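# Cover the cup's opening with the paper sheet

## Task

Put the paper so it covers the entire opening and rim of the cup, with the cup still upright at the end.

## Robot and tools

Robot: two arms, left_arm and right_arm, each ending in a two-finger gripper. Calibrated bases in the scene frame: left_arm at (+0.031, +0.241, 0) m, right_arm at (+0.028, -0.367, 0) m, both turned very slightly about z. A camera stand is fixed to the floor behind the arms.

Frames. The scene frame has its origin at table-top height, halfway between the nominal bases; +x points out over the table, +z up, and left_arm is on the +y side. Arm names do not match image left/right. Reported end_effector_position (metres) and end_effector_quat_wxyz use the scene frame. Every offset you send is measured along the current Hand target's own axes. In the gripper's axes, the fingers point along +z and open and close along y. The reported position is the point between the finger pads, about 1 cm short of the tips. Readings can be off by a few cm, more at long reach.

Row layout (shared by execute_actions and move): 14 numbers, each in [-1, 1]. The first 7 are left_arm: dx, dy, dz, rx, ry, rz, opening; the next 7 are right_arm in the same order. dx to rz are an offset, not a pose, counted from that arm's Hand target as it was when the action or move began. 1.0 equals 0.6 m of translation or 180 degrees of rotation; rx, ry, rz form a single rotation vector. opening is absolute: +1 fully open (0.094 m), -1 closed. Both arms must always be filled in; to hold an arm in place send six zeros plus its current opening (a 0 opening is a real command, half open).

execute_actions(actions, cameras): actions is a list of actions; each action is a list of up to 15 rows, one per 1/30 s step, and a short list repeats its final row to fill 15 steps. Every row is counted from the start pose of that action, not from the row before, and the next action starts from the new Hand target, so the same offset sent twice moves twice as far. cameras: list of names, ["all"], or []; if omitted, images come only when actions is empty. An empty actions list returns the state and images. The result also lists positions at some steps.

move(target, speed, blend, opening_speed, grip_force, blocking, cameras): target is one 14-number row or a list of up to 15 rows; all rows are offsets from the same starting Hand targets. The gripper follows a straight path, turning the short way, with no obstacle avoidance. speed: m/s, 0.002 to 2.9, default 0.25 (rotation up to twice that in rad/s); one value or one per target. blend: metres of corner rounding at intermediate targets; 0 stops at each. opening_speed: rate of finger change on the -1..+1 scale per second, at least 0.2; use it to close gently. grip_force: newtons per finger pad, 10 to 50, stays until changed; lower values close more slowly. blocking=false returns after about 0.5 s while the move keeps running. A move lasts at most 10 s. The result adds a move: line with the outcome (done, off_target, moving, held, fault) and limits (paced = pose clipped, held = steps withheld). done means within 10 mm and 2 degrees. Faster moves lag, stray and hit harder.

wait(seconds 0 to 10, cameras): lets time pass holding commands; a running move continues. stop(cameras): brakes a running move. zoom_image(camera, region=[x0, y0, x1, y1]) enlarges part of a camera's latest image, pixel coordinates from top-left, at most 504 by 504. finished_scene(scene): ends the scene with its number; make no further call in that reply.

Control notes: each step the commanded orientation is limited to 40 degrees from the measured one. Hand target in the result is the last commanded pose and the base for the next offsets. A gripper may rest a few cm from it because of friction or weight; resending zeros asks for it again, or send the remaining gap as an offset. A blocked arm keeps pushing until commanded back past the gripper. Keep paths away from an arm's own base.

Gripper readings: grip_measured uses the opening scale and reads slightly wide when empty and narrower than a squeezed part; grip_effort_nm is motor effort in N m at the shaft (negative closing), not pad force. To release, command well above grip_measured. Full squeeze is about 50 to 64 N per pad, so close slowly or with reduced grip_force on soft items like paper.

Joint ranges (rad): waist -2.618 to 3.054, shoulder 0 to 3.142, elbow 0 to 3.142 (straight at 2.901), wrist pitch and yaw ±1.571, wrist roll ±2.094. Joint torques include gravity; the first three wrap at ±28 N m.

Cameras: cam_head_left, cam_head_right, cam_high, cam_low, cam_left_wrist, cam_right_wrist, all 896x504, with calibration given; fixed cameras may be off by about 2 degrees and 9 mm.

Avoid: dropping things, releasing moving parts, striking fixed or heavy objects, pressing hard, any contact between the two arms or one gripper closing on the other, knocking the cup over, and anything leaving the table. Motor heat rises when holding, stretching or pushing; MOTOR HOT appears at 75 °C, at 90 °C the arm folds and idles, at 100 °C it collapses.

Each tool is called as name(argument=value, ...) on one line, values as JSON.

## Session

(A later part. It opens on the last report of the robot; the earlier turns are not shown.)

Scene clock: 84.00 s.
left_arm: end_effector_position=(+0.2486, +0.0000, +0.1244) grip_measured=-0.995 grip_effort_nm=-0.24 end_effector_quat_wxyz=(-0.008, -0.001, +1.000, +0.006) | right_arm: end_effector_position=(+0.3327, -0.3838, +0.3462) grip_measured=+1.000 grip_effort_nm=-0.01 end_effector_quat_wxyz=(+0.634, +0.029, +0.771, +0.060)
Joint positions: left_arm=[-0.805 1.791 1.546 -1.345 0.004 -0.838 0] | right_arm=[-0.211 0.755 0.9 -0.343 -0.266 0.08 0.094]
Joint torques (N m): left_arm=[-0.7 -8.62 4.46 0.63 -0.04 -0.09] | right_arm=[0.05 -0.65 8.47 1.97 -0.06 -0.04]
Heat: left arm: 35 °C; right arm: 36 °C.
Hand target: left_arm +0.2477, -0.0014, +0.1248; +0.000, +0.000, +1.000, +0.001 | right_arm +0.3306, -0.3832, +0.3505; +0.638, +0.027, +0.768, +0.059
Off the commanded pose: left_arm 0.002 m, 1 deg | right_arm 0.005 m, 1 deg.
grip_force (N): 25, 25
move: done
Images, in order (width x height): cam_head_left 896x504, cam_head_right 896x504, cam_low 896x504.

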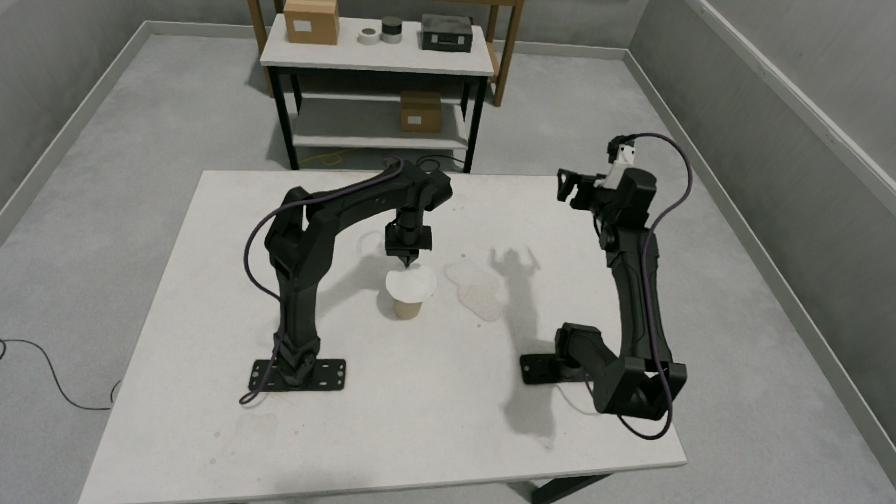

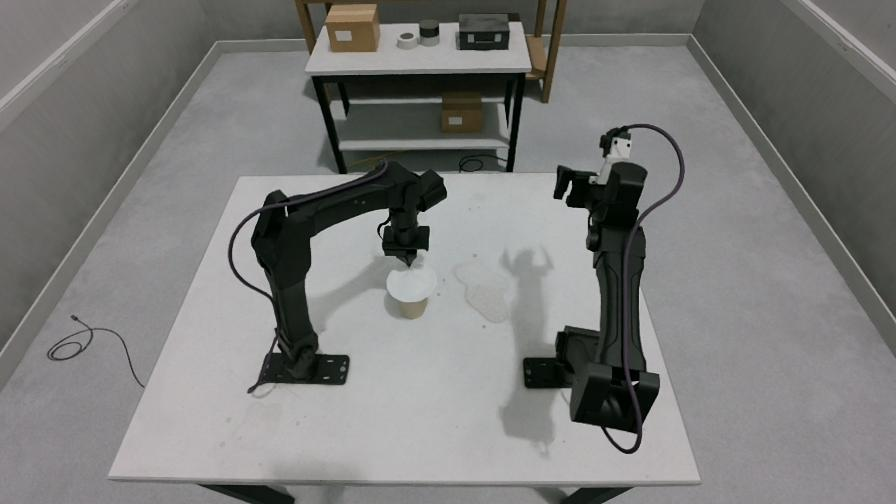

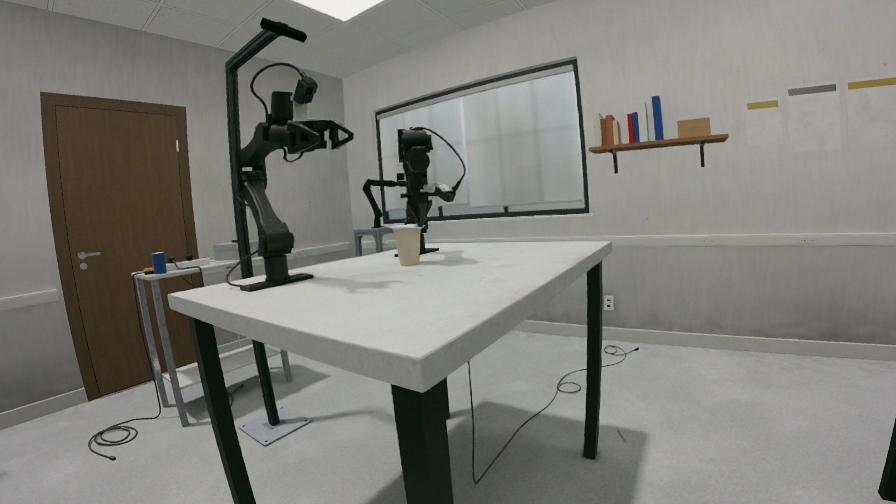

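move(target=[[0, 0, 0, 0, 0, 0, -0.3, 0, 0, 0, 0, 0, 0, 1], [0, 0, -0.1, 0, 0, 0, -0.3, 0, 0, 0, 0, 0, 0, 1]], speed=0.06, opening_speed=0.4, cameras=["cam_low", "cam_left_wrist", "cam_head_left", "cam_head_right", "cam_high"])

zoom_image(camera="cam_low", region=[370, 190, 460, 270])

zoom_image(camera="cam_head_left", region=[330, 220, 490, 330])

zoom_image(camera="cam_head_right", region=[330, 220, 490, 330])

zoom_image(camera="cam_high", region=[410, 160, 530, 260])

Scene clock: 95.23 s.
left_arm: end_effector_position=(+0.2466, +0.0022, +0.1806) grip_measured=-0.302 grip_effort_nm=0.14 end_effector_quat_wxyz=(-0.004, -0.001, +1.000, +0.001) | right_arm: end_effector_position=(+0.3327, -0.3838, +0.3462) grip_measured=+1.000 grip_effort_nm=-0.01 end_effector_quat_wxyz=(+0.634, +0.029, +0.771, +0.060)
Joint positions: left_arm=[-0.805 1.791 1.77 -1.557 0.004 -0.839 0.033] | right_arm=[-0.211 0.755 0.9 -0.343 -0.266 0.08 0.094]
Joint torques (N m): left_arm=[-0.76 -6.39 8.95 0.36 -0.04 -0.09] | right_arm=[0.06 -0.66 8.46 1.97 -0.06 -0.04]
Heat: left arm: 34 °C; right arm: 36 °C.
Hand target: left_arm +0.2477, -0.0015, +0.1848; +0.000, +0.000, +1.000, +0.001 | right_arm +0.3306, -0.3832, +0.3505; +0.638, +0.027, +0.768, +0.059
Off the commanded pose: left_arm 0.006 m, 1 deg | right_arm 0.005 m, 1 deg.
grip_force (N): 25, 25
move: done
camera_calibration:
cam_left_wrist: T_world_to_cam=[[-0.111617, -0.99331, -0.0296192, 0.0450055], [-0.845461, 0.0792552, 0.528123, 0.15829], [-0.522243, 0.0839893, -0.848651, 0.397236], [0, 0, 0, 1]] pos_world=[0.346305, -0.00120457, 0.254851]
Images, in order (width x height): cam_head_left 896x504, cam_head_right 896x504, cam_high 896x504, cam_low 896x504, cam_left_wrist 896x504.

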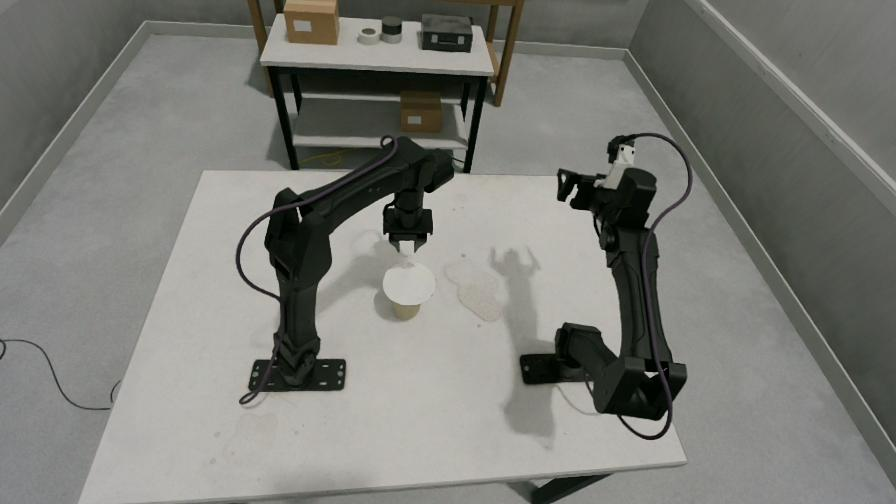

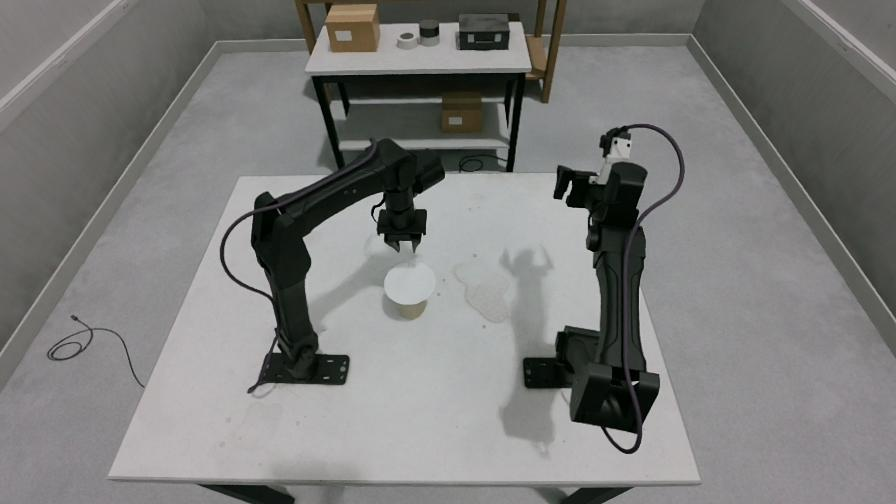

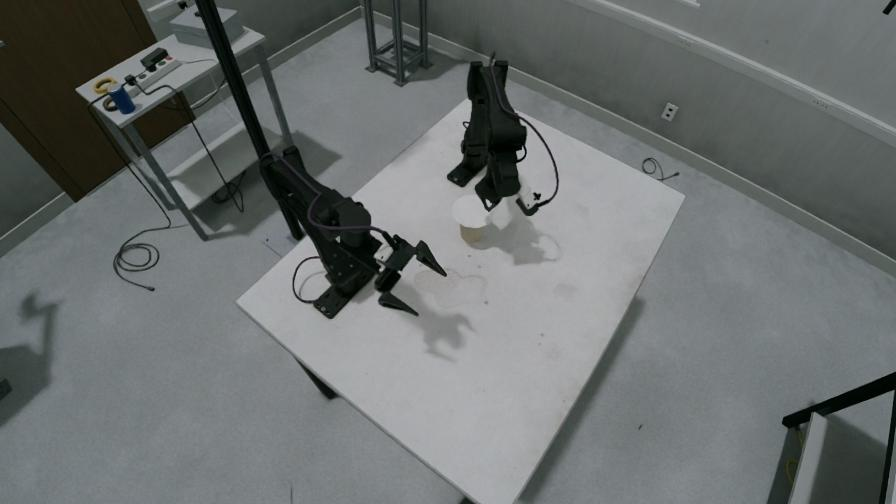

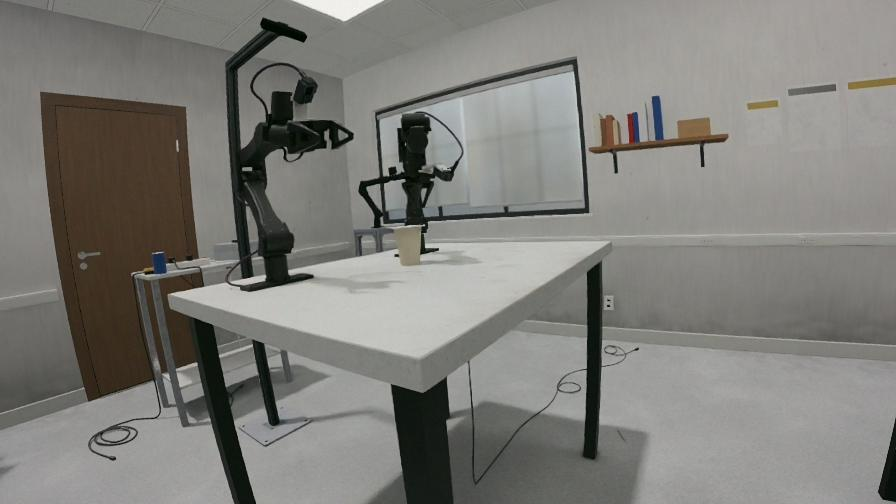

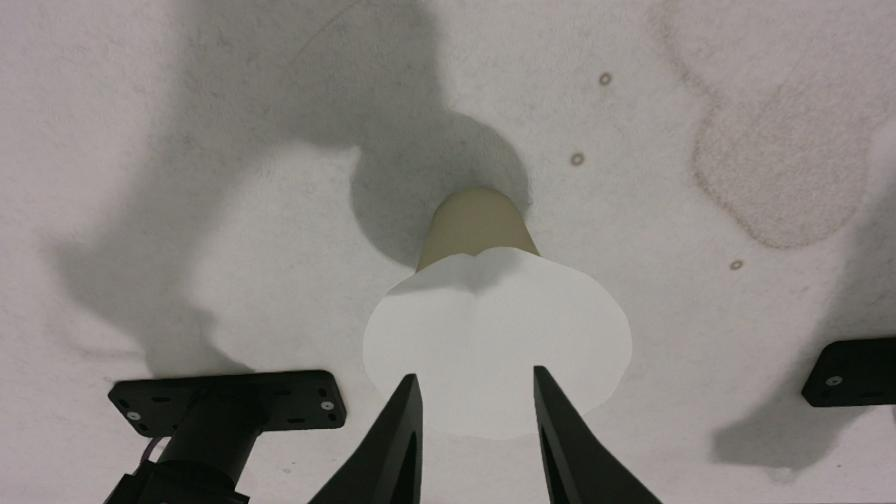

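Scaled by 5.600 from the camera's 896x504 image, which has a finer 1280x720 frame.

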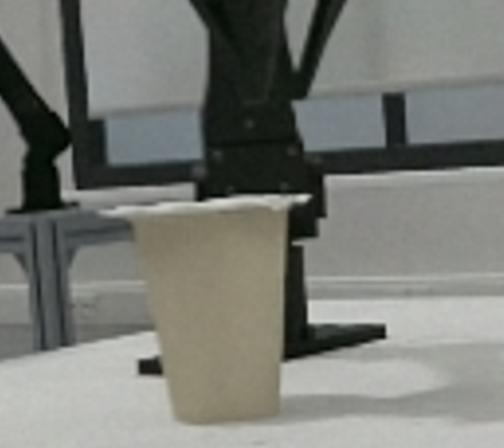

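Scaled by 3.150 from the camera's 896x504 image, which has a finer 1280x720 frame.

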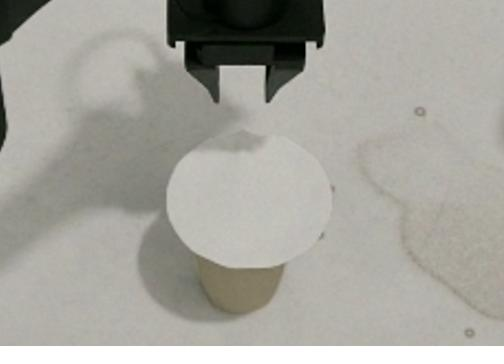

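Scaled by 3.150 from the camera's 896x504 image, which has a finer 1280x720 frame.

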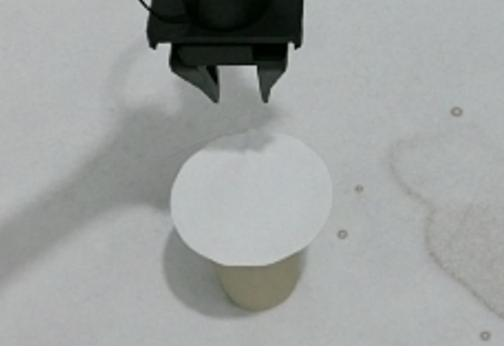

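Scaled by 4.200 from the camera's 896x504 image, which has a finer 1280x720 frame.

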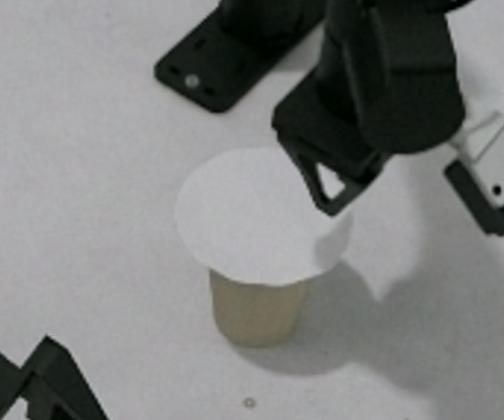

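finished_scene(scene=3)

The scene is finished: the task was done.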